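# Put the pot lid back on with a robot hand

## Task

Return the lid to the pot so that it sits properly seated on it. Do not disturb anything else in the scene. When you finish, neither robot hand may be in contact with the lid or with the corn cob.

## Robot and tools

Robot: two arms, left_arm and right_arm. Each has a 16-motor four-digit hand with index, middle, ring and thumb. right_arm carries a right hand and left_arm a mirrored left hand. Calibrated bases in the scene frame: left_arm at (-0.039, +0.335, 0) m and right_arm at (+0.025, -0.309, 0) m, both turned almost not at all about z. A camera stand sits behind the arms. Loose objects may occasionally get nudged by an outside push.

Scene frame: the origin is at table-top height, halfway between the nominal arm bases. +z points up, +x points out over the table, and left_arm is on the +y side. Image left and right do not follow these names.

Hand point axes (right hand): +z runs along straightened fingers toward the tips. +x runs across the palm, away from the thumb. +y points out of the palm surface, which sits at y = -0.062 m. On the left hand, +x points toward the thumb instead. Straight fingertips reach about 0.12 m beyond the hand point along +z. A rigid mast sticks out by the wrist on the palm side, at x +0.05 to +0.10 and z -0.16 to -0.11; its x signs flip on the left hand. The mast can collide with things.

execute_actions(actions, cameras):
- actions: a list of actions, run in order. Each action lasts 0.5 s.
- An action is a table of up to 15 rows, one row per 1/30 s step. If it has fewer rows, the last row is held for the remaining steps.
- Every row holds 48 numbers, each in [-1, 1], covering both arms even when only one moves:
  - Left arm: dx, dy, dz, rx, ry, rz; then 16 hand motor goals; then current_limit and speed.
  - Right arm: the same 24 numbers in the same order.
- Motor order for each hand: index_mcp, index_abd, index_pip, index_dip, middle_mcp, middle_abd, middle_pip, middle_dip, ring_mcp, ring_abd, ring_pip, ring_dip, thumb_cmc, thumb_axl, thumb_mcp, thumb_ipl.

Pose numbers: dx to rz are an offset, not a pose. They are measured from that arm's Hand target as it stood when the action began, along that target's own axes. Every row within one action is measured from that same start, so rows do not add up. A new action starts from the updated target, so sending the same offset again moves the hand further. Scale: 1.0 equals 0.6 m for dx, dy, dz and 180 degrees for rotation. rx, ry, rz form a single rotation vector.

Hand numbers: these are absolute goal angles, spread linearly between each hinge's two stops. Going toward -1 curls the fingers and swings the thumb in front of the palm. The straight positions are:
- _mcp: 0.75
- _abd: 0.00
- _pip: 0.58
- _dip: 0.70
- thumb_cmc: 0.71
- thumb_axl: 0.68
- thumb_mcp: 0.23
- thumb_ipl: 0.17
A 0 is a real goal, not a hold. To leave a hand unchanged, send back its reported hand_goal, hand_current_limit and hand_speed.

current_limit maps -1..+1 to 0..550 mA, never below 11 mA. speed sets the motor goal rate to (speed+1)/2 of 8.5 rad/s. At the start these are +0.4 and -0.6. Settings persist until changed.

cameras: a list of names (cam_high, cam_low, cam_left_wrist, cam_right_wrist), ["all"], or []. If omitted, an empty actions list returns all cameras and any other call returns none. An unknown name invalidates the whole call. An empty actions list works as a look: it returns images and the fuller state.

zoom_image(camera, region): enlarges part of the newest full image from one of the four cameras. region is [x0, y0, x1, y1] in pixels from the top-left corner, at most 504 by 504. All images are 672x504.

read_manual(section): returns only the licence texts ("licences"). It does not move anything.

finished_scene(scene): give the current scene's number. This ends the scene for good and cannot be reversed. The lid must stay seated without any help from the robot. Any tool calls after it in the same reply act on the following scene.

Results:
- For each arm: end_effector_position in metres and end_effector_quat_wxyz, both in the scene frame. These can be a few centimetres off, more at long reach.
- Hand target: your last commanded pose after clipping. The next offsets count from it.
- Joint positions, velocities and torques. Torques include gravity, are noisy and are biased; joints 3 and 4 wrap at ±28 N m.
- Hand readings, one value per motor in the order above: hand_goal, hand_measured (same scale as the goals), hand_current_ma (positive pushes toward -1), and hand_state.
- hand_state words: moving; goal (at rest within 0.02 of the goal); blocked (at rest and still pressing); overload (shut down).

Control behaviour:
- At each step the commanded orientation is clipped to within 40 degrees of the measured one. Position takes priority over orientation.
- Hands often stop short of the target or sag lower, especially under load. Waiting does not close the gap. Resend the missing distance as an offset, or command somewhat higher.
- Very small moves may not start at all.
- To release a push against something, command the target back past the hand's current position.
- Fingers squeeze only while their goal lies beyond the object's surface. Gear friction can keep a grip even after you lower the goal.

Avoid:
- Dropping the lid or releasing it while it is moving.
- Slamming or pushing hard, especially against the table or other heavy fixed objects.
- Knocking anything off the table.
- Any contact between the two arms or hands, including one hand gripping the other's fingers.
- Motor current of 495 mA or more held for 5 s in total. The motor shuts off for 10 s and drops what it holds.
- Motor heat from heavy holding, long reach or pushing toward unreachable poses. MOTOR HOT appears at 85 °C; at 100 °C the arm goes limp for 30 to 60 s.
- Arm stops of any kind. During a stop, new hand commands are discarded while the old ones stay in effect.

Between calls the robot keeps executing your last command. Smooth, low-effort, quick motions are preferred.

Each tool is called after "Call:" as name([rows], argument=value, ...), one row to a line, values as JSON.

## Session

Call:
execute_actions(actions=[])

Scene clock: 0.00 s.
left_arm: end_effector_position=(+0.0951, +0.0080, +0.2390) hand_goal=(+0.754, +0.000, +0.576, +0.696, +0.754, +0.000, +0.576, +0.696, +0.754, +0.000, +0.576, +0.696, +0.714, +0.678, +0.226, +0.168) hand_measured=(+0.754, +0.000, +0.576, +0.696, +0.754, +0.000, +0.576, +0.696, +0.754, +0.000, +0.576, +0.696, +0.714, +0.678, +0.226, +0.168) hand_current_ma=(+0, +0, +0, +0, +0, +0, +0, +0, +0, +0, +0, +0, +0, +0, +0, +0) hand_state=(goal, goal, goal, goal, goal, goal, goal, goal, goal, goal, goal, goal, goal, goal, goal, goal) hand_current_limit=0.40 hand_speed=-0.60 end_effector_quat_wxyz=(+0.631, +0.626, -0.436, +0.142) | right_arm: end_effector_position=(+0.3152, -0.5500, +0.3041) hand_goal=(+0.754, +0.000, +0.576, +0.696, +0.754, +0.000, +0.576, +0.696, +0.754, +0.000, +0.576, +0.696, +0.714, +0.678, +0.226, +0.168) hand_measured=(+0.754, +0.000, +0.576, +0.696, +0.754, +0.000, +0.576, +0.696, +0.754, +0.000, +0.576, +0.696, +0.714, +0.678, +0.226, +0.168) hand_current_ma=(+0, +0, +0, +0, +0, +0, +0, +0, +0, +0, +0, +0, +0, +0, +0, +0) hand_state=(goal, goal, goal, goal, goal, goal, goal, goal, goal, goal, goal, goal, goal, goal, goal, goal) hand_current_limit=0.40 hand_speed=-0.60 end_effector_quat_wxyz=(+0.581, +0.731, +0.133, +0.332)
Joint positions: left_arm=[-0.638 1.28 0.477 0.172 1.291 1.442] | right_arm=[-0.327 0.861 0.301 0.439 0.547 0.402]
Joint velocities: within noise
Joint torques (N m): no reading
Heat: left arm: hottest wrist roll 36 °C; right arm: hottest shoulder 41 °C.
Hand target: left_arm +0.1001, +0.0045, +0.2478; +0.631, +0.618, -0.443, +0.154 | right_arm +0.3189, -0.5513, +0.3221; +0.588, +0.721, +0.125, +0.345

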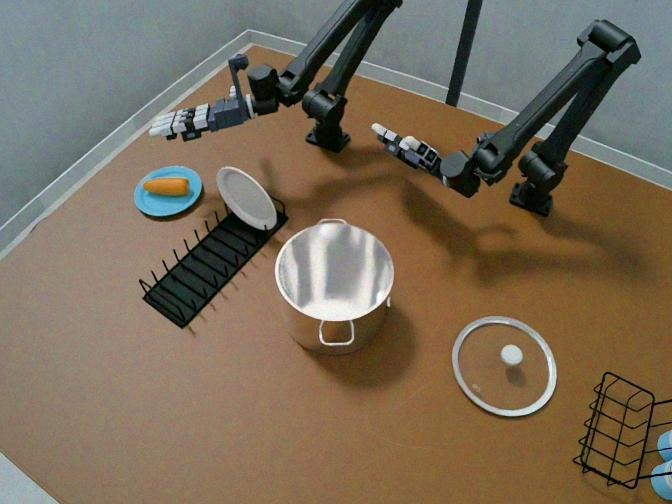

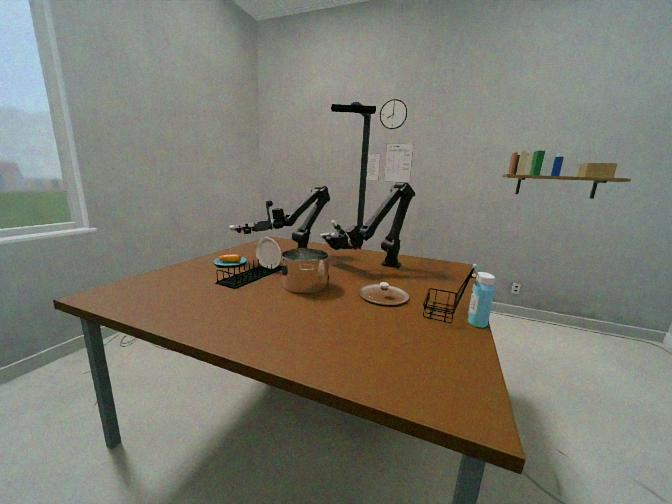

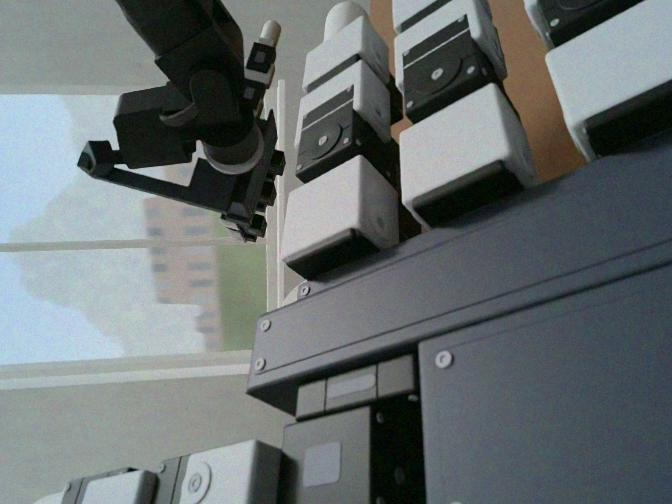

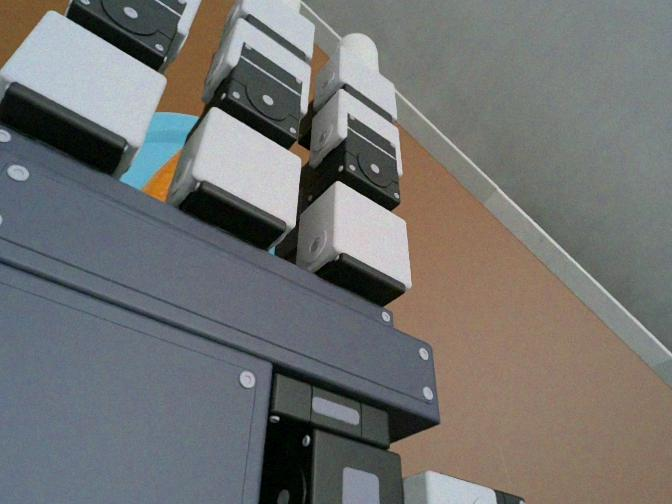

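Call:
zoom_image(camera="cam_high", region=[430, 300, 580, 430])

Call:
zoom_image(camera="cam_high", region=[255, 200, 415, 370])

Call:
zoom_image(camera="cam_low", region=[260, 210, 520, 340])

Scaled by 3.360 from the camera's 672x504 image, which has a finer 960x720 frame.

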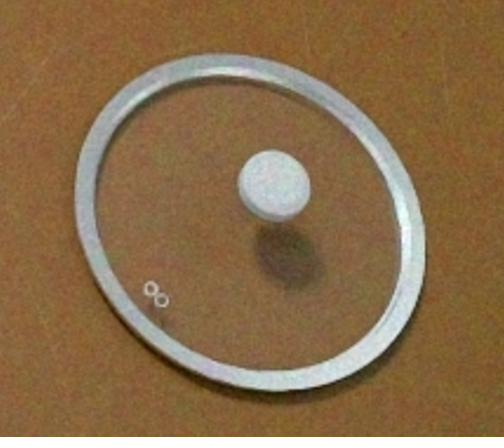

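Scaled by 2.965 from the camera's 672x504 image, which has a finer 960x720 frame.

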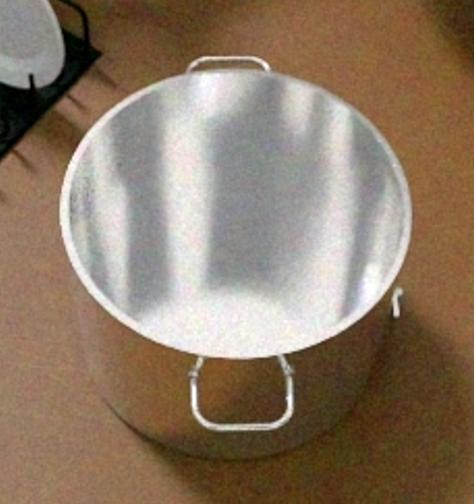

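Scaled by 1.938 from the camera's 672x504 image, which has a finer 960x720 frame.

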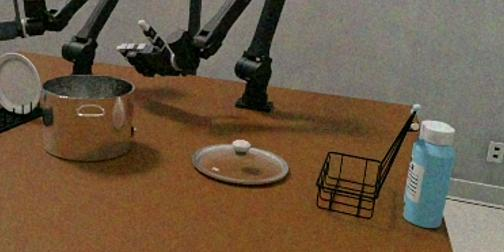

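Call:
zoom_image(camera="cam_low", region=[350, 270, 420, 315])

Call:
zoom_image(camera="cam_low", region=[270, 235, 345, 300])

Call:
zoom_image(camera="cam_high", region=[485, 330, 540, 380])

Scaled by 7.200 from the camera's 672x504 image, which has a finer 960x720 frame.

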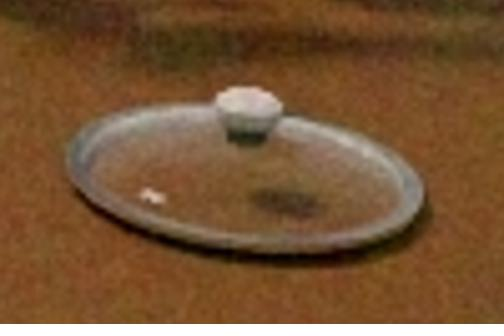

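Scaled by 6.720 from the camera's 672x504 image, which has a finer 960x720 frame.

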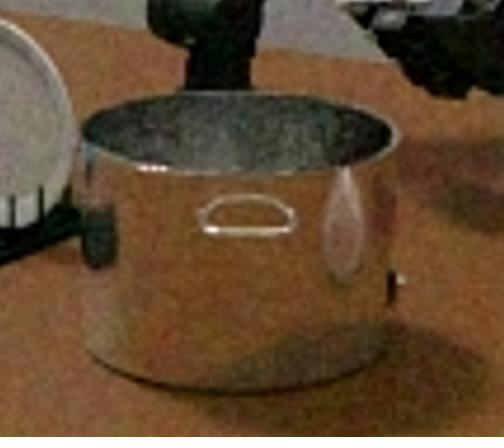

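Scaled by 9.164 from the camera's 672x504 image, which has a finer 960x720 frame.

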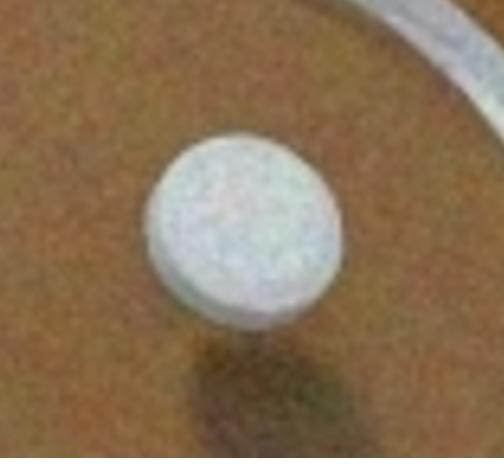

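Call:
execute_actions([
  [[0.0905,-0.0673,-0.0527,0,0,0,0.685,-0.1,-0.372,0.478,0.685,0.1,-0.372,0.478,0.754,0,0.576,0.696,-0.671,0.678,0.112,0.168,0.4,-0.6,0,0,0,0,0,0,0.754,0,0.576,0.696,0.754,0,0.576,0.696,0.754,0,0.576,0.696,0.714,0.678,0.226,0.168,0.4,-0.6]],
  [[0.0905,-0.0673,-0.0527,0,0,0,0.685,-0.1,-0.372,0.478,0.685,0.1,-0.372,0.478,0.754,0,0.576,0.696,-0.671,0.678,0.112,0.168,0.4,-0.6,0,0,0,0,0,0,0.754,0,0.576,0.696,0.754,0,0.576,0.696,0.754,0,0.576,0.696,0.714,0.678,0.226,0.168,0.4,-0.6]],
  [[0.0905,-0.0673,-0.0527,0.027,0.0288,-0.1178,0.685,-0.1,-0.372,0.478,0.685,0.1,-0.372,0.478,0.754,0,0.576,0.696,-0.671,0.678,0.112,0.168,0.4,-0.6,0,0,0,0,0,0,0.754,0,0.576,0.696,0.754,0,0.576,0.696,0.754,0,0.576,0.696,0.714,0.678,0.226,0.168,0.4,-0.6]],
  [[0,0,0,0.027,0.0288,-0.1178,0.685,-0.1,-0.372,0.478,0.685,0.1,-0.372,0.478,0.754,0,0.576,0.696,-0.671,0.678,0.112,0.168,0.4,-0.6,0,0,0,0,0,0,0.754,0,0.576,0.696,0.754,0,0.576,0.696,0.754,0,0.576,0.696,0.714,0.678,0.226,0.168,0.4,-0.6]],
])

Scene clock: 467.83 s.
left_arm: end_effector_position=(+0.3184, +0.0126, +0.2979) hand_goal=(+0.686, -0.100, -0.372, +0.478, +0.686, +0.100, -0.372, +0.478, +0.754, +0.000, +0.576, +0.696, -0.670, +0.678, +0.112, +0.168) hand_measured=(+0.696, -0.100, -0.368, +0.482, +0.698, +0.096, -0.368, +0.480, +0.762, -0.002, +0.576, +0.696, -0.676, +0.678, +0.112, +0.168) hand_current_ma=(+4, +0, +1, +0, +4, +0, +1, +0, +3, +0, +0, +0, -1, +0, +0, +0) hand_state=(goal, goal, goal, goal, goal, goal, goal, goal, goal, goal, goal, goal, goal, goal, goal, goal) hand_current_limit=0.40 hand_speed=-0.60 end_effector_quat_wxyz=(+0.617, +0.776, -0.129, -0.015) | right_arm: end_effector_position=(+0.3152, -0.5500, +0.3041) hand_goal=(+0.754, +0.000, +0.576, +0.696, +0.754, +0.000, +0.576, +0.696, +0.754, +0.000, +0.576, +0.696, +0.714, +0.678, +0.226, +0.168) hand_measured=(+0.760, +0.000, +0.576, +0.696, +0.762, +0.000, +0.576, +0.696, +0.760, +0.000, +0.576, +0.696, +0.720, +0.678, +0.226, +0.168) hand_current_ma=(+27, +0, +2, +0, +28, +0, +2, +0, +22, +0, +2, +0, +25, -3, -1, -1) hand_state=(goal, goal, goal, goal, goal, goal, goal, goal, goal, goal, goal, goal, goal, goal, goal, goal) hand_current_limit=0.40 hand_speed=-0.60 end_effector_quat_wxyz=(+0.581, +0.731, +0.133, +0.332)
Joint positions: left_arm=[-0.36 1.441 0.898 -0.479 1.289 1.145] | right_arm=[-0.327 0.861 0.301 0.439 0.547 0.402]
Joint torques (N m): left_arm=[-0.09 -8.53 9.57 1.14 0.96 -0.24] | right_arm=[-1.26 -3.43 9.96 1.94 0.02 -0.17]
Heat: left arm: hottest elbow 34 °C; right arm: hottest elbow 43 °C.
Hand target: left_arm +0.3163, +0.0110, +0.3066; +0.627, +0.770, -0.118, +0.005 | right_arm +0.3189, -0.5513, +0.3221; +0.588, +0.721, +0.125, +0.345
Off the commanded pose: left_arm 0.009 m, 3 deg | right_arm 0.018 m, 2 deg.

Call:
execute_actions([
  [[0.0291,-0.0313,-0.0975,-0.0086,0.0364,-0.048,0.685,-0.1,-0.372,0.478,0.685,0.1,-0.372,0.478,0.754,0,0.576,0.696,-0.671,0.678,0.112,0.168,0.4,-0.6,0,0,0,0,0,0,0.754,0,0.576,0.696,0.754,0,0.576,0.696,0.754,0,0.576,0.696,0.714,0.678,0.226,0.168,0.4,-0.6]],
  [[0.0391,-0.0253,-0.0975,-0.0086,0.0364,-0.048,0.685,-0.1,-0.372,0.478,0.685,0.1,-0.372,0.478,0.754,0,0.576,0.696,-0.671,0.678,0.112,0.168,0.4,-0.6,0,0,0,0,0,0,0.754,0,0.576,0.696,0.754,0,0.576,0.696,0.754,0,0.576,0.696,0.714,0.678,0.226,0.168,0.4,-0.6]],
  [[0.0491,-0.0153,-0.0975,-0.0086,0.0364,-0.048,0.685,-0.1,-0.372,0.478,0.685,0.1,-0.372,0.478,0.754,0,0.576,0.696,-0.671,0.678,0.112,0.168,0.4,-0.6,0,0,0,0,0,0,0.754,0,0.576,0.696,0.754,0,0.576,0.696,0.754,0,0.576,0.696,0.714,0.678,0.226,0.168,0.4,-0.6]],
  [[0.0683,-0.0012,-0.0817,-0.0086,0.0364,-0.048,0.685,-0.1,-0.372,0.478,0.685,0.1,-0.372,0.478,0.754,0,0.576,0.696,-0.671,0.678,0.112,0.168,0.4,-0.6,0,0,0,0,0,0,0.754,0,0.576,0.696,0.754,0,0.576,0.696,0.754,0,0.576,0.696,0.714,0.678,0.226,0.168,0.4,-0.6]],
  [[0.0683,-0.0012,-0.0817,-0.0086,0.0364,-0.048,0.685,-0.1,-0.372,0.478,0.685,0.1,-0.372,0.478,0.754,0,0.576,0.696,-0.671,0.678,0.112,0.168,0.4,-0.6,0,0,0,0,0,0,0.754,0,0.576,0.696,0.754,0,0.576,0.696,0.754,0,0.576,0.696,0.714,0.678,0.226,0.168,0.4,-0.6]],
  [[0.0683,-0.0012,-0.0817,-0.0086,0.0364,-0.048,0.685,-0.1,-0.372,0.478,0.685,0.1,-0.372,0.478,0.754,0,0.576,0.696,-0.671,0.678,0.112,0.168,0.4,-0.6,0,0,0,0,0,0,0.754,0,0.576,0.696,0.754,0,0.576,0.696,0.754,0,0.576,0.696,0.714,0.678,0.226,0.168,0.4,-0.6]],
])

Scene clock: 488.13 s.
left_arm: end_effector_position=(+0.4377, +0.3611, +0.2575) hand_goal=(+0.686, -0.100, -0.372, +0.478, +0.686, +0.100, -0.372, +0.478, +0.754, +0.000, +0.576, +0.696, -0.670, +0.678, +0.112, +0.168) hand_measured=(+0.696, -0.100, -0.368, +0.482, +0.698, +0.100, -0.368, +0.480, +0.762, +0.000, +0.576, +0.696, -0.666, +0.678, +0.112, +0.168) hand_current_ma=(+4, +0, +1, +0, +4, +0, +1, +0, +3, +0, +0, +0, +1, +0, +0, +0) hand_state=(goal, goal, goal, goal, goal, goal, goal, goal, goal, goal, goal, goal, goal, goal, goal, goal) hand_current_limit=0.40 hand_speed=-0.60 end_effector_quat_wxyz=(+0.626, +0.644, +0.439, -0.033) | right_arm: end_effector_position=(+0.3152, -0.5500, +0.3041) hand_goal=(+0.754, +0.000, +0.576, +0.696, +0.754, +0.000, +0.576, +0.696, +0.754, +0.000, +0.576, +0.696, +0.714, +0.678, +0.226, +0.168) hand_measured=(+0.760, +0.000, +0.576, +0.696, +0.762, +0.000, +0.576, +0.696, +0.760, +0.000, +0.576, +0.696, +0.720, +0.678, +0.226, +0.168) hand_current_ma=(+27, +0, +2, +0, +28, +0, +2, +0, +22, +0, +2, +0, +25, -3, -1, -1) hand_state=(goal, goal, goal, goal, goal, goal, goal, goal, goal, goal, goal, goal, goal, goal, goal, goal) hand_current_limit=0.40 hand_speed=-0.60 end_effector_quat_wxyz=(+0.581, +0.731, +0.133, +0.332)
Joint positions: left_arm=[0.399 1.33 0.755 -0.484 1.321 0.395] | right_arm=[-0.327 0.861 0.301 0.439 0.547 0.402]
Joint torques (N m): left_arm=[0.21 -4.84 14.24 0.27 0.96 0.03] | right_arm=[-1.32 -3.43 9.95 1.94 0.02 -0.17]
Heat: left arm: hottest elbow 34 °C; right arm: hottest elbow 43 °C.
Hand target: left_arm +0.4527, +0.3685, +0.2751; +0.627, +0.647, +0.433, -0.023 | right_arm +0.3189, -0.5513, +0.3221; +0.588, +0.721, +0.125, +0.345
Off the commanded pose: left_arm 0.024 m, 1 deg | right_arm 0.018 m, 2 deg.

Call:
execute_actions([
  [[0.027,0.064,0.046,0.0113,0.0061,-0.1296,0.685,-0.1,-0.372,0.478,0.685,0.1,-0.372,0.478,0.754,0,0.576,0.696,-0.671,0.678,0.112,0.168,0.4,-0.6,0,0,0,0,0,0,0.754,0,0.576,0.696,0.754,0,0.576,0.696,0.754,0,0.576,0.696,0.714,0.678,0.226,0.168,0.4,-0.6]],
  [[0,0,0,0.0113,0.0061,-0.1296,0.685,-0.1,-0.372,0.478,0.685,0.1,-0.372,0.478,0.754,0,0.576,0.696,-0.671,0.678,0.112,0.168,0.4,-0.6,0,0,0,0,0,0,0.754,0,0.576,0.696,0.754,0,0.576,0.696,0.754,0,0.576,0.696,0.714,0.678,0.226,0.168,0.4,-0.6]],
  [[0,0,0,0.0113,0.0061,-0.1296,0.685,-0.1,-0.372,0.478,0.685,0.1,-0.372,0.478,0.754,0,0.576,0.696,-0.671,0.678,0.112,0.168,0.4,-0.6,0,0,0,0,0,0,0.754,0,0.576,0.696,0.754,0,0.576,0.696,0.754,0,0.576,0.696,0.714,0.678,0.226,0.168,0.4,-0.6]],
  [[0,0,0,0.0033,0.0142,-0.131,0.685,-0.1,-0.372,0.478,0.685,0.1,-0.372,0.478,0.754,0,0.576,0.696,-0.671,0.678,0.112,0.168,0.4,-0.6,0,0,0,0,0,0,0.754,0,0.576,0.696,0.754,0,0.576,0.696,0.754,0,0.576,0.696,0.714,0.678,0.226,0.168,0.4,-0.6]],
  [[0,0,0,0.0033,0.0142,-0.131,0.685,-0.1,-0.372,0.478,0.685,0.1,-0.372,0.478,0.754,0,0.576,0.696,-0.671,0.678,0.112,0.168,0.4,-0.6,0,0,0,0,0,0,0.754,0,0.576,0.696,0.754,0,0.576,0.696,0.754,0,0.576,0.696,0.714,0.678,0.226,0.168,0.4,-0.6]],
  [[0,0,0,0.0033,0.0142,-0.131,0.685,-0.1,-0.372,0.478,0.685,0.1,-0.372,0.478,0.754,0,0.576,0.696,-0.671,0.678,0.112,0.168,0.4,-0.6,0,0,0,0,0,0,0.754,0,0.576,0.696,0.754,0,0.576,0.696,0.754,0,0.576,0.696,0.714,0.678,0.226,0.168,0.4,-0.6]],
], cameras=["all"])

Scene clock: 510.23 s.
left_arm: end_effector_position=(+0.4893, +0.3608, +0.2715) hand_goal=(+0.686, -0.100, -0.372, +0.478, +0.686, +0.100, -0.372, +0.478, +0.754, +0.000, +0.576, +0.696, -0.670, +0.678, +0.112, +0.168) hand_measured=(+0.680, -0.100, -0.370, +0.482, +0.680, +0.100, -0.370, +0.480, +0.744, +0.002, +0.576, +0.696, -0.666, +0.678, +0.112, +0.168) hand_current_ma=(-1, +0, +0, +0, -1, +0, +0, +0, -3, +0, +0, +0, +0, +0, +0, +0) hand_state=(goal, goal, goal, goal, goal, goal, goal, goal, goal, goal, goal, goal, goal, goal, goal, goal) hand_current_limit=0.40 hand_speed=-0.60 end_effector_quat_wxyz=(+0.089, -0.150, +0.805, -0.567) | right_arm: end_effector_position=(+0.3152, -0.5500, +0.3041) hand_goal=(+0.754, +0.000, +0.576, +0.696, +0.754, +0.000, +0.576, +0.696, +0.754, +0.000, +0.576, +0.696, +0.714, +0.678, +0.226, +0.168) hand_measured=(+0.760, +0.000, +0.576, +0.696, +0.762, +0.000, +0.576, +0.696, +0.760, +0.000, +0.576, +0.696, +0.720, +0.678, +0.226, +0.168) hand_current_ma=(+27, +0, +2, +0, +28, +0, +2, +0, +22, +0, +2, +0, +25, -3, -1, -1) hand_state=(goal, goal, goal, goal, goal, goal, goal, goal, goal, goal, goal, goal, goal, goal, goal, goal) hand_current_limit=0.40 hand_speed=-0.60 end_effector_quat_wxyz=(+0.581, +0.731, +0.133, +0.332)
Joint positions: left_arm=[0.285 1.715 1.684 -1.449 1.221 -1.695] | right_arm=[-0.327 0.861 0.301 0.439 0.547 0.402]
Joint torques (N m): left_arm=[-0.03 -11.63 15.49 -0.43 1.01 -0.17] | right_arm=[-1.26 -3.43 9.96 1.94 0.02 -0.17]
Heat: left arm: hottest elbow 38 °C; right arm: hottest elbow 44 °C.
Hand target: left_arm +0.4996, +0.3604, +0.2904; +0.098, -0.144, +0.807, -0.565 | right_arm +0.3189, -0.5513, +0.3221; +0.588, +0.721, +0.125, +0.345
Off the commanded pose: left_arm 0.021 m, 1 deg | right_arm 0.018 m, 2 deg.
camera_calibration:
cam_left_wrist: T_world_to_cam=[[0.867476, 0.0443526, 0.495498, -0.602924], [-0.461174, 0.445208, 0.767534, -0.211684], [-0.186558, -0.894328, 0.406662, 0.421477], [0, 0, 0, 1]] pos_world=[0.504029, 0.497923, 0.289823]

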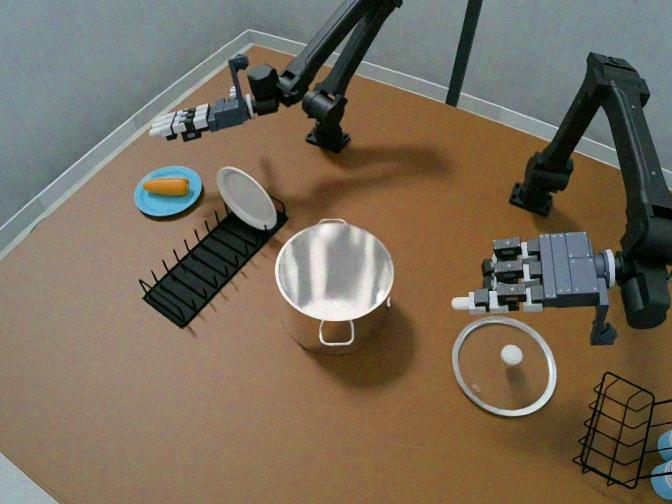

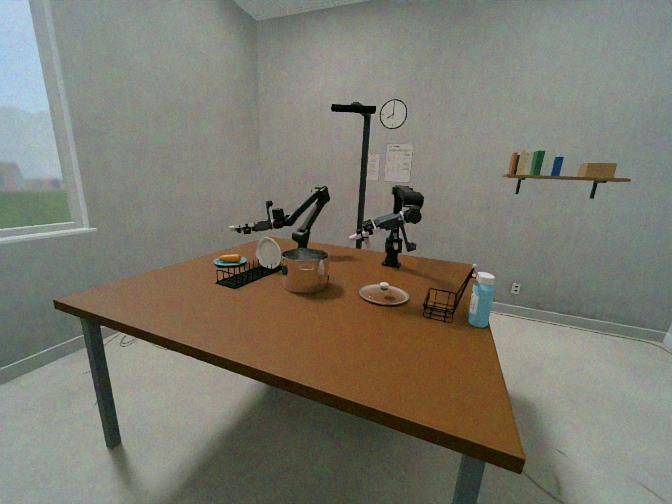

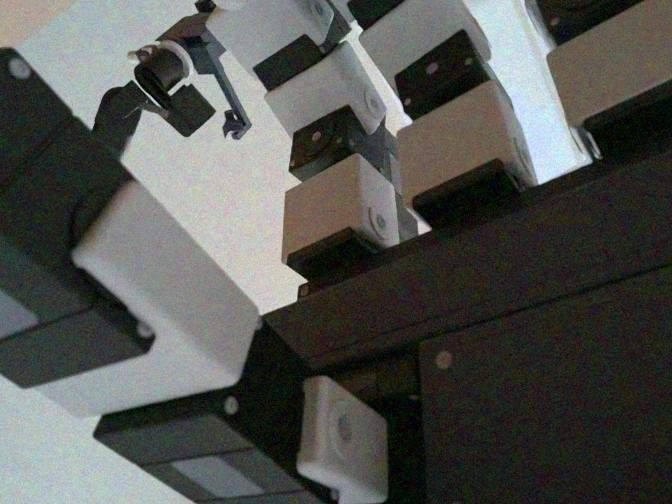

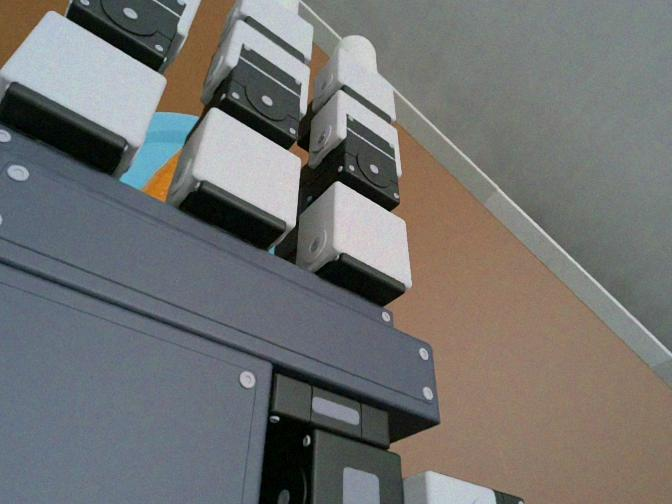

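Call:
execute_actions([
  [[-0.0249,0.0881,0.0148,0,0,0,0.685,-0.1,-0.372,0.478,0.685,0.1,-0.372,0.478,0.754,0,0.576,0.696,-0.671,0.678,0.112,0.168,0.4,-0.6,0,0,0,0,0,0,0.754,0,0.576,0.696,0.754,0,0.576,0.696,0.754,0,0.576,0.696,0.714,0.678,0.226,0.168,0.4,-0.6]],
  [[-0.0249,0.0881,0.0148,0,0,0,0.685,-0.1,-0.372,0.478,0.685,0.1,-0.372,0.478,0.754,0,0.576,0.696,-0.671,0.678,0.112,0.168,0.4,-0.6,0,0,0,0,0,0,0.754,0,0.576,0.696,0.754,0,0.576,0.696,0.754,0,0.576,0.696,0.714,0.678,0.226,0.168,0.4,-0.6]],
], cameras=["cam_high","cam_low"])

Call:
zoom_image(camera="cam_high", region=[430, 220, 620, 420])

Call:
zoom_image(camera="cam_low", region=[345, 225, 440, 315])

Scene clock: 525.47 s.
left_arm: end_effector_position=(+0.5138, +0.3813, +0.1802) hand_goal=(+0.686, -0.100, -0.372, +0.478, +0.686, +0.100, -0.372, +0.478, +0.754, +0.000, +0.576, +0.696, -0.670, +0.678, +0.112, +0.168) hand_measured=(+0.680, -0.100, -0.370, +0.482, +0.680, +0.100, -0.370, +0.480, +0.744, +0.002, +0.576, +0.696, -0.668, +0.678, +0.112, +0.168) hand_current_ma=(-1, +0, +0, +0, -1, +0, +0, +0, -3, +0, +0, +0, +0, +0, +0, +0) hand_state=(goal, goal, goal, goal, goal, goal, goal, goal, goal, goal, goal, goal, goal, goal, goal, goal) hand_current_limit=0.40 hand_speed=-0.60 end_effector_quat_wxyz=(+0.080, -0.155, +0.805, -0.567) | right_arm: end_effector_position=(+0.3152, -0.5500, +0.3041) hand_goal=(+0.754, +0.000, +0.576, +0.696, +0.754, +0.000, +0.576, +0.696, +0.754, +0.000, +0.576, +0.696, +0.714, +0.678, +0.226, +0.168) hand_measured=(+0.760, +0.000, +0.576, +0.696, +0.762, +0.000, +0.576, +0.696, +0.760, +0.000, +0.576, +0.696, +0.720, +0.678, +0.226, +0.168) hand_current_ma=(+27, +0, +2, +0, +28, +0, +2, +0, +22, +0, +2, +0, +25, -3, -1, -1) hand_state=(goal, goal, goal, goal, goal, goal, goal, goal, goal, goal, goal, goal, goal, goal, goal, goal) hand_current_limit=0.40 hand_speed=-0.60 end_effector_quat_wxyz=(+0.581, +0.731, +0.133, +0.332)
Joint positions: left_arm=[0.305 1.851 1.632 -1.346 1.22 -1.626] | right_arm=[-0.327 0.861 0.301 0.439 0.547 0.402]
Joint torques (N m): left_arm=[1.14 -13.39 10.89 0.18 1.11 0.17] | right_arm=[-1.26 -3.49 9.95 1.94 0.02 -0.17]
Heat: left arm: hottest elbow 39 °C; right arm: hottest elbow 44 °C.
Hand target: left_arm +0.5206, +0.3889, +0.1847; +0.098, -0.144, +0.807, -0.565 | right_arm +0.3189, -0.5513, +0.3221; +0.588, +0.721, +0.125, +0.345
Off the commanded pose: left_arm 0.011 m, 2 deg | right_arm 0.018 m, 2 deg.
Images, in order (width x height): cam_high 672x504, cam_low 672x504.

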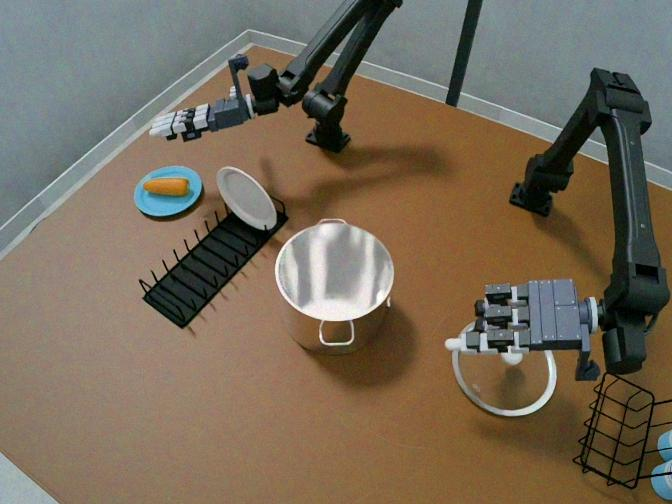

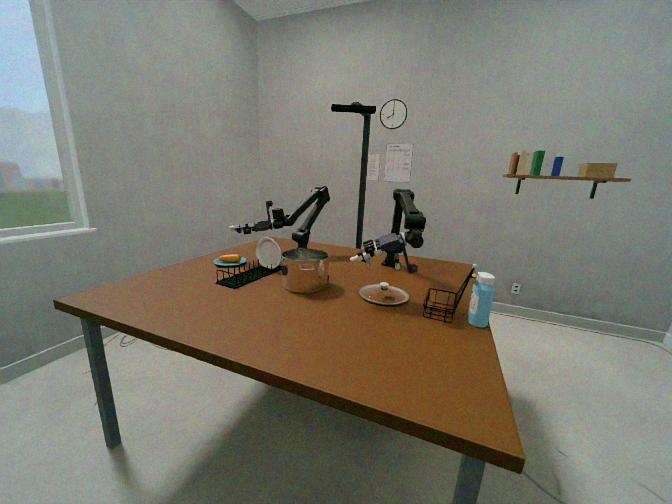

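Scaled by 2.520 from the camera's 672x504 image, which has a finer 960x720 frame.

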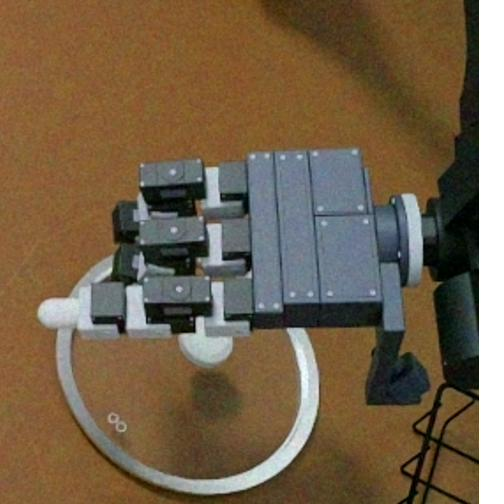

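Scaled by 5.305 from the camera's 672x504 image, which has a finer 960x720 frame.

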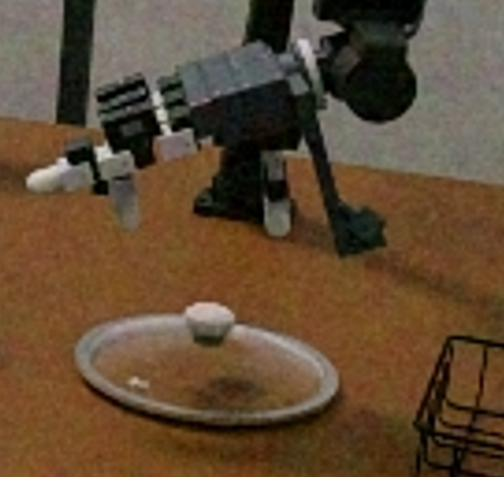

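Call:
zoom_image(camera="cam_high", region=[560, 340, 672, 504])

Call:
zoom_image(camera="cam_low", region=[370, 220, 500, 335])

Scaled by 3.073 from the camera's 672x504 image, which has a finer 960x720 frame.

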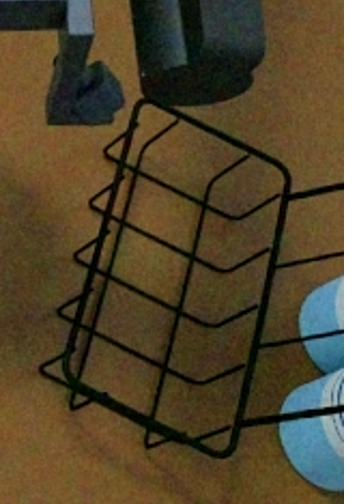

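Scaled by 3.877 from the camera's 672x504 image, which has a finer 960x720 frame.

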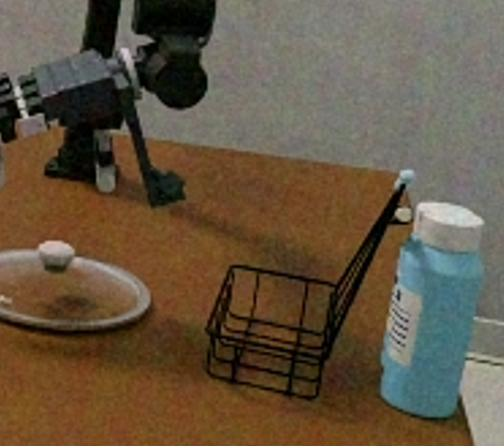

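Call:
execute_actions([
  [[-0.012,0.0514,0.0053,0,0,0,0.685,-0.1,-0.372,0.478,0.685,0.1,-0.372,0.478,0.754,0,0.576,0.696,-0.671,0.678,0.112,0.168,0.4,-0.6,0,0,0,0,0,0,0.754,0,0.576,0.696,0.754,0,0.576,0.696,0.754,0,0.576,0.696,0.714,0.678,0.226,0.168,0.4,-0.6]],
  [[-0.012,0.0514,0.0053,0,0,0,0.685,-0.1,-0.372,0.478,0.685,0.1,-0.372,0.478,0.754,0,0.576,0.696,-0.671,0.678,0.112,0.168,0.4,-0.6,0,0,0,0,0,0,0.754,0,0.576,0.696,0.754,0,0.576,0.696,0.754,0,0.576,0.696,0.714,0.678,0.226,0.168,0.4,-0.6]],
], cameras=["cam_high","cam_low","cam_left_wrist"])

Call:
zoom_image(camera="cam_high", region=[430, 270, 620, 420])

Call:
zoom_image(camera="cam_low", region=[345, 240, 440, 315])

Scene clock: 608.03 s.
left_arm: end_effector_position=(+0.5234, +0.3997, +0.1258) hand_goal=(+0.686, -0.100, -0.372, +0.478, +0.686, +0.100, -0.372, +0.478, +0.754, +0.000, +0.576, +0.696, -0.670, +0.678, +0.112, +0.168) hand_measured=(+0.680, -0.100, -0.370, +0.482, +0.680, +0.100, -0.370, +0.480, +0.744, +0.002, +0.576, +0.696, -0.668, +0.678, +0.112, +0.168) hand_current_ma=(-1, +0, +0, +0, -1, +0, +0, +0, -3, +0, +0, +0, +0, +0, +0, +0) hand_state=(goal, goal, goal, goal, goal, goal, goal, goal, goal, goal, goal, goal, goal, goal, goal, goal) hand_current_limit=0.40 hand_speed=-0.60 end_effector_quat_wxyz=(+0.085, -0.150, +0.806, -0.567) | right_arm: end_effector_position=(+0.3152, -0.5500, +0.3041) hand_goal=(+0.754, +0.000, +0.576, +0.696, +0.754, +0.000, +0.576, +0.696, +0.754, +0.000, +0.576, +0.696, +0.714, +0.678, +0.226, +0.168) hand_measured=(+0.760, +0.000, +0.576, +0.696, +0.762, +0.000, +0.576, +0.696, +0.760, +0.000, +0.576, +0.696, +0.720, +0.678, +0.226, +0.168) hand_current_ma=(+27, +0, +2, +0, +28, +0, +2, +0, +22, +0, +2, +0, +25, -3, -1, -1) hand_state=(goal, goal, goal, goal, goal, goal, goal, goal, goal, goal, goal, goal, goal, goal, goal, goal) hand_current_limit=0.40 hand_speed=-0.60 end_effector_quat_wxyz=(+0.581, +0.731, +0.133, +0.332)
Joint positions: left_arm=[0.33 1.936 1.611 -1.3 1.22 -1.55] | right_arm=[-0.327 0.861 0.301 0.439 0.547 0.402]
Joint torques (N m): left_arm=[1.2 -13.33 10.13 0.12 1.16 0.16] | right_arm=[-1.26 -3.43 9.95 1.94 0.02 -0.17]
Heat: left arm: hottest elbow 36 °C; right arm: hottest elbow 44 °C.
Hand target: left_arm +0.5286, +0.4079, +0.1245; +0.098, -0.144, +0.807, -0.565 | right_arm +0.3189, -0.5513, +0.3221; +0.588, +0.721, +0.125, +0.345
Off the commanded pose: left_arm 0.010 m, 2 deg | right_arm 0.018 m, 2 deg.
camera_calibration:
cam_left_wrist: T_world_to_cam=[[0.871593, 0.0406513, 0.488542, -0.561861], [-0.45309, 0.447299, 0.771125, -0.106886], [-0.187177, -0.89346, 0.408281, 0.521655], [0, 0, 0, 1]] pos_world=[0.538927, 0.536729, 0.143933]
Images, in order (width x height): cam_high 672x504, cam_low 672x504, cam_left_wrist 672x504.

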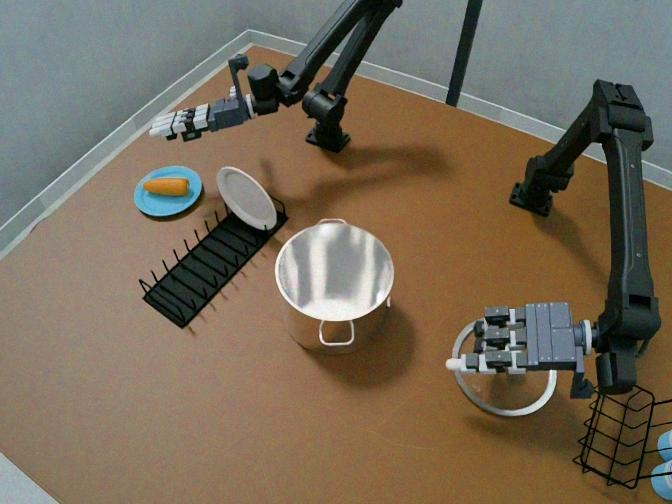

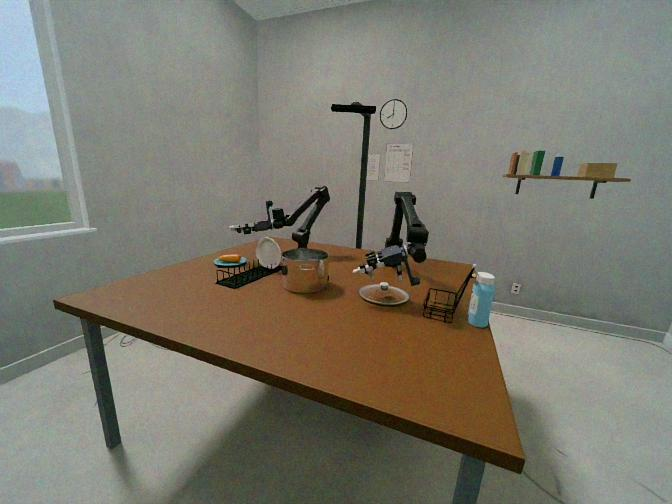

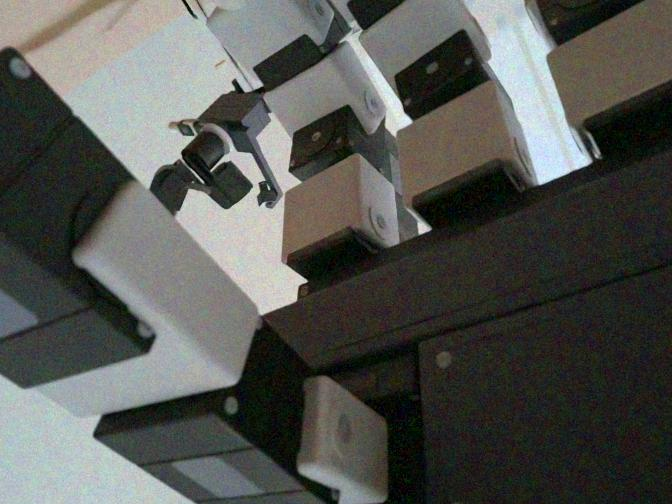

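Scaled by 2.653 from the camera's 672x504 image, which has a finer 960x720 frame.

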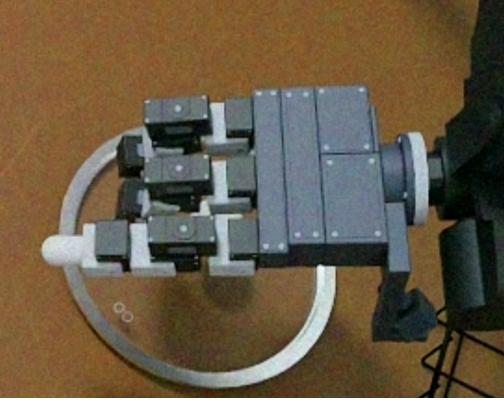

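Scaled by 5.305 from the camera's 672x504 image, which has a finer 960x720 frame.

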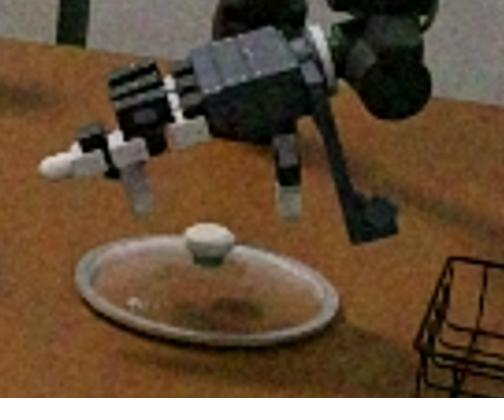

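Call:
execute_actions([
  [[0.0128,0.046,0.0248,0,0,0,0.685,-0.1,-0.372,0.478,0.685,0.1,-0.372,0.478,0.754,0,0.576,0.696,-0.671,0.678,0.112,0.168,0.4,-0.6,0,0,0,0,0,0,0.754,0,0.576,0.696,0.754,0,0.576,0.696,0.754,0,0.576,0.696,0.714,0.678,0.226,0.168,0.4,-0.6]],
], cameras=["cam_high","cam_low"])

Call:
zoom_image(camera="cam_low", region=[345, 240, 440, 315])

Call:
zoom_image(camera="cam_high", region=[430, 270, 620, 420])

Scene clock: 673.67 s.
left_arm: end_effector_position=(+0.5203, +0.3983, +0.0961) hand_goal=(+0.686, -0.100, -0.372, +0.478, +0.686, +0.100, -0.372, +0.478, +0.754, +0.000, +0.576, +0.696, -0.670, +0.678, +0.112, +0.168) hand_measured=(+0.680, -0.100, -0.370, +0.482, +0.680, +0.100, -0.370, +0.480, +0.744, +0.002, +0.576, +0.696, -0.668, +0.678, +0.112, +0.168) hand_current_ma=(-1, +0, +0, +0, -1, +0, +0, +0, -3, +0, +0, +0, +0, +0, +0, +0) hand_state=(goal, goal, goal, goal, goal, goal, goal, goal, goal, goal, goal, goal, goal, goal, goal, goal) hand_current_limit=0.40 hand_speed=-0.60 end_effector_quat_wxyz=(+0.095, -0.143, +0.807, -0.566) | right_arm: end_effector_position=(+0.3152, -0.5500, +0.3041) hand_goal=(+0.754, +0.000, +0.576, +0.696, +0.754, +0.000, +0.576, +0.696, +0.754, +0.000, +0.576, +0.696, +0.714, +0.678, +0.226, +0.168) hand_measured=(+0.760, +0.000, +0.576, +0.696, +0.762, +0.000, +0.576, +0.696, +0.760, +0.000, +0.576, +0.696, +0.720, +0.678, +0.226, +0.168) hand_current_ma=(+27, +0, +2, +0, +28, +0, +2, +0, +22, +0, +2, +0, +25, -3, -1, -1) hand_state=(goal, goal, goal, goal, goal, goal, goal, goal, goal, goal, goal, goal, goal, goal, goal, goal) hand_current_limit=0.40 hand_speed=-0.60 end_effector_quat_wxyz=(+0.581, +0.731, +0.133, +0.332)
Joint positions: left_arm=[0.33 1.942 1.54 -1.198 1.221 -1.549] | right_arm=[-0.327 0.861 0.301 0.439 0.547 0.402]
Joint torques (N m): left_arm=[0.73 -12.92 9.65 0.18 1.1 -0.06] | right_arm=[-1.26 -3.43 9.96 1.94 0.02 -0.17]
Heat: left arm: hottest elbow 37 °C; right arm: hottest elbow 44 °C.
Hand target: left_arm +0.5229, +0.4010, +0.0936; +0.098, -0.144, +0.806, -0.565 | right_arm +0.3189, -0.5513, +0.3221; +0.588, +0.721, +0.125, +0.345
Off the commanded pose: left_arm 0.004 m, 0 deg | right_arm 0.018 m, 2 deg.
Images, in order (width x height): cam_high 672x504, cam_low 672x504.

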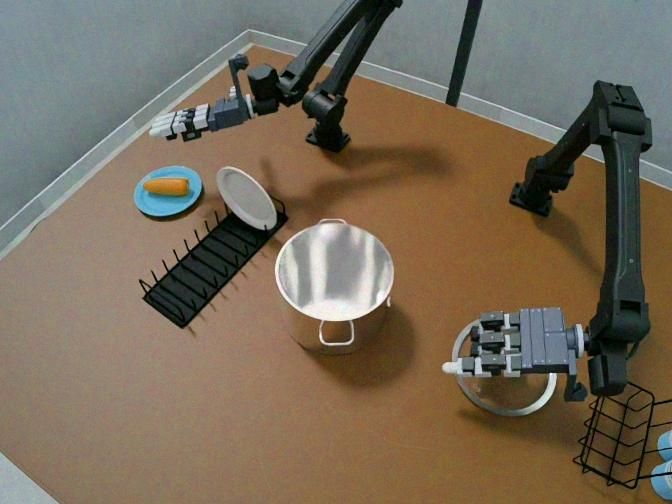

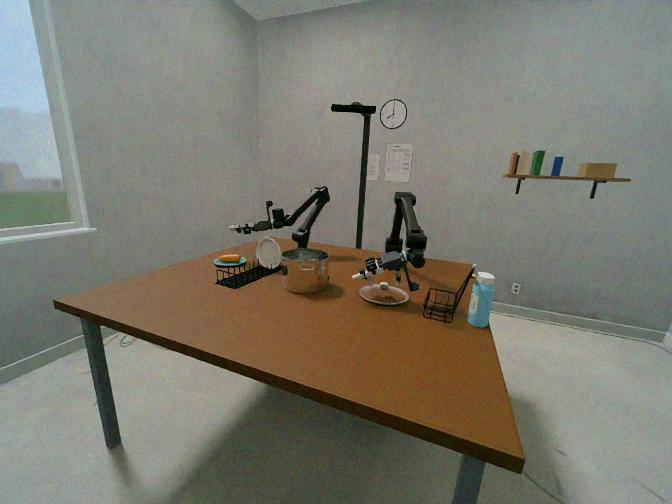

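Scaled by 5.305 from the camera's 672x504 image, which has a finer 960x720 frame.

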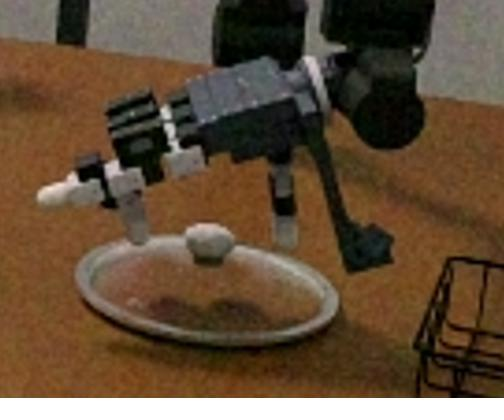

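Scaled by 2.653 from the camera's 672x504 image, which has a finer 960x720 frame.

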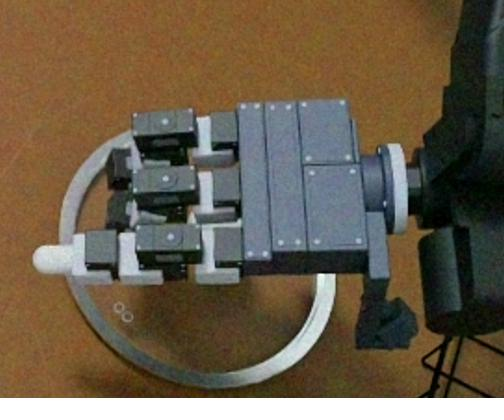

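Call:
execute_actions([
  [[0.0088,0.022,0.0158,0,0,0,0.615,-0.1,-0.372,0.478,0.615,0.1,-0.372,0.478,0.754,0,0.576,0.696,-0.671,0.678,0.05,0.168,0.4,-0.6,0,0,0,0,0,0,0.754,0,0.576,0.696,0.754,0,0.576,0.696,0.754,0,0.576,0.696,0.714,0.678,0.226,0.168,0.4,-0.6]],
], cameras=["cam_high","cam_low"])

Call:
zoom_image(camera="cam_low", region=[355, 260, 415, 305])

Call:
zoom_image(camera="cam_high", region=[430, 300, 580, 420])

Scene clock: 689.63 s.
left_arm: end_effector_position=(+0.5176, +0.3972, +0.0807) hand_goal=(+0.616, -0.100, -0.372, +0.478, +0.616, +0.100, -0.372, +0.478, +0.754, +0.000, +0.576, +0.696, -0.670, +0.678, +0.050, +0.168) hand_measured=(+0.612, -0.100, -0.370, +0.482, +0.612, +0.100, -0.370, +0.480, +0.744, +0.002, +0.576, +0.696, -0.668, +0.678, +0.052, +0.168) hand_current_ma=(-1, +0, +0, +0, -1, +0, +0, +0, -3, +0, +0, +0, +0, +0, +0, +0) hand_state=(goal, goal, goal, goal, goal, goal, goal, goal, goal, goal, goal, goal, goal, goal, goal, goal) hand_current_limit=0.40 hand_speed=-0.60 end_effector_quat_wxyz=(+0.101, -0.140, +0.807, -0.564) | right_arm: end_effector_position=(+0.3152, -0.5500, +0.3041) hand_goal=(+0.754, +0.000, +0.576, +0.696, +0.754, +0.000, +0.576, +0.696, +0.754, +0.000, +0.576, +0.696, +0.714, +0.678, +0.226, +0.168) hand_measured=(+0.760, +0.000, +0.576, +0.696, +0.762, +0.000, +0.576, +0.696, +0.760, +0.000, +0.576, +0.696, +0.720, +0.678, +0.226, +0.168) hand_current_ma=(+27, +0, +2, +0, +28, +0, +2, +0, +22, +0, +2, +0, +25, -3, -1, -1) hand_state=(goal, goal, goal, goal, goal, goal, goal, goal, goal, goal, goal, goal, goal, goal, goal, goal) hand_current_limit=0.40 hand_speed=-0.60 end_effector_quat_wxyz=(+0.581, +0.731, +0.133, +0.332)
Joint positions: left_arm=[0.33 1.942 1.497 -1.135 1.221 -1.555] | right_arm=[-0.327 0.861 0.301 0.439 0.547 0.402]
Joint torques (N m): left_arm=[-0.09 -12.92 9.31 0.28 1.08 -0.2] | right_arm=[-1.26 -3.43 9.96 1.94 0.02 -0.16]
Heat: left arm: hottest elbow 37 °C; right arm: hottest elbow 44 °C.
Hand target: left_arm +0.5193, +0.3950, +0.0779; +0.098, -0.144, +0.806, -0.565 | right_arm +0.3189, -0.5513, +0.3221; +0.588, +0.721, +0.125, +0.345
Off the commanded pose: left_arm 0.004 m, 1 deg | right_arm 0.018 m, 2 deg.
Images, in order (width x height): cam_high 672x504, cam_low 672x504.

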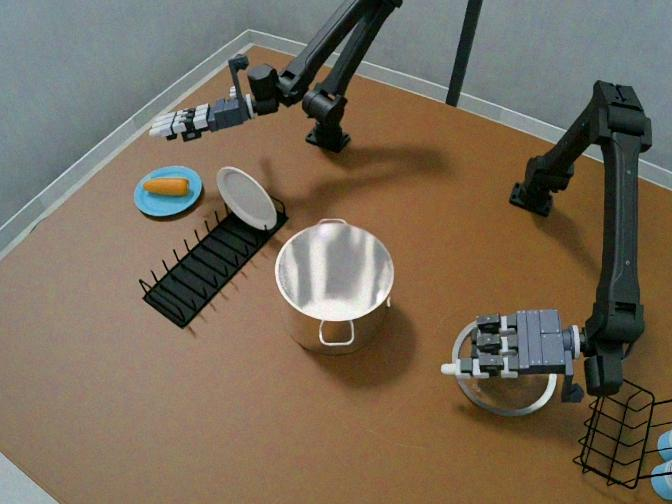

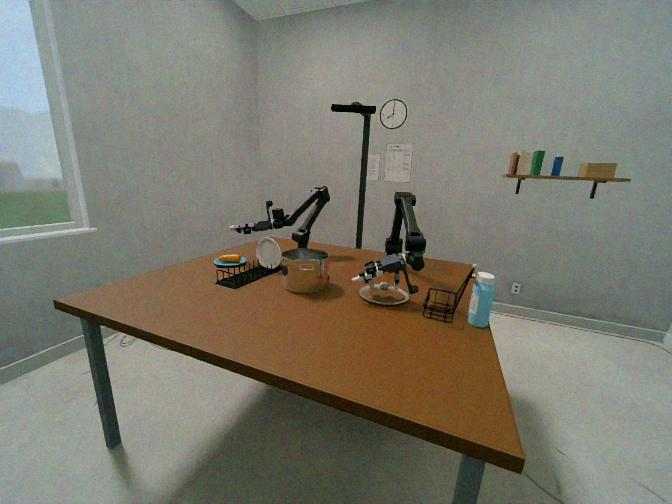

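Scaled by 8.400 from the camera's 672x504 image, which has a finer 960x720 frame.

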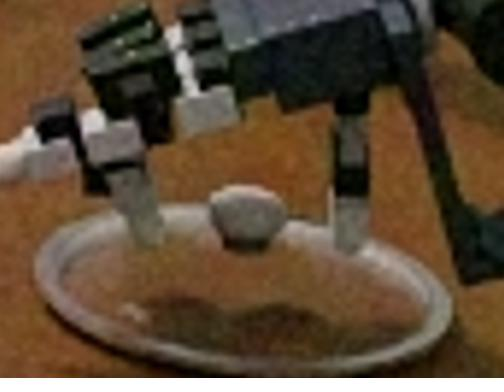

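Scaled by 3.360 from the camera's 672x504 image, which has a finer 960x720 frame.

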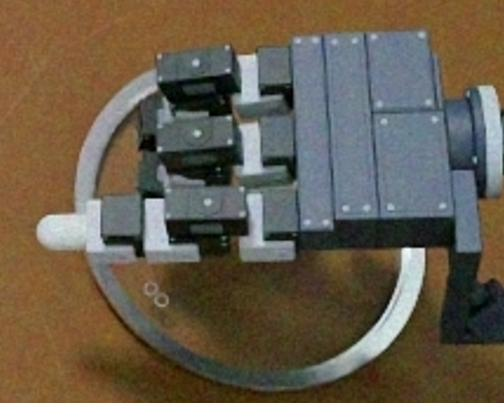

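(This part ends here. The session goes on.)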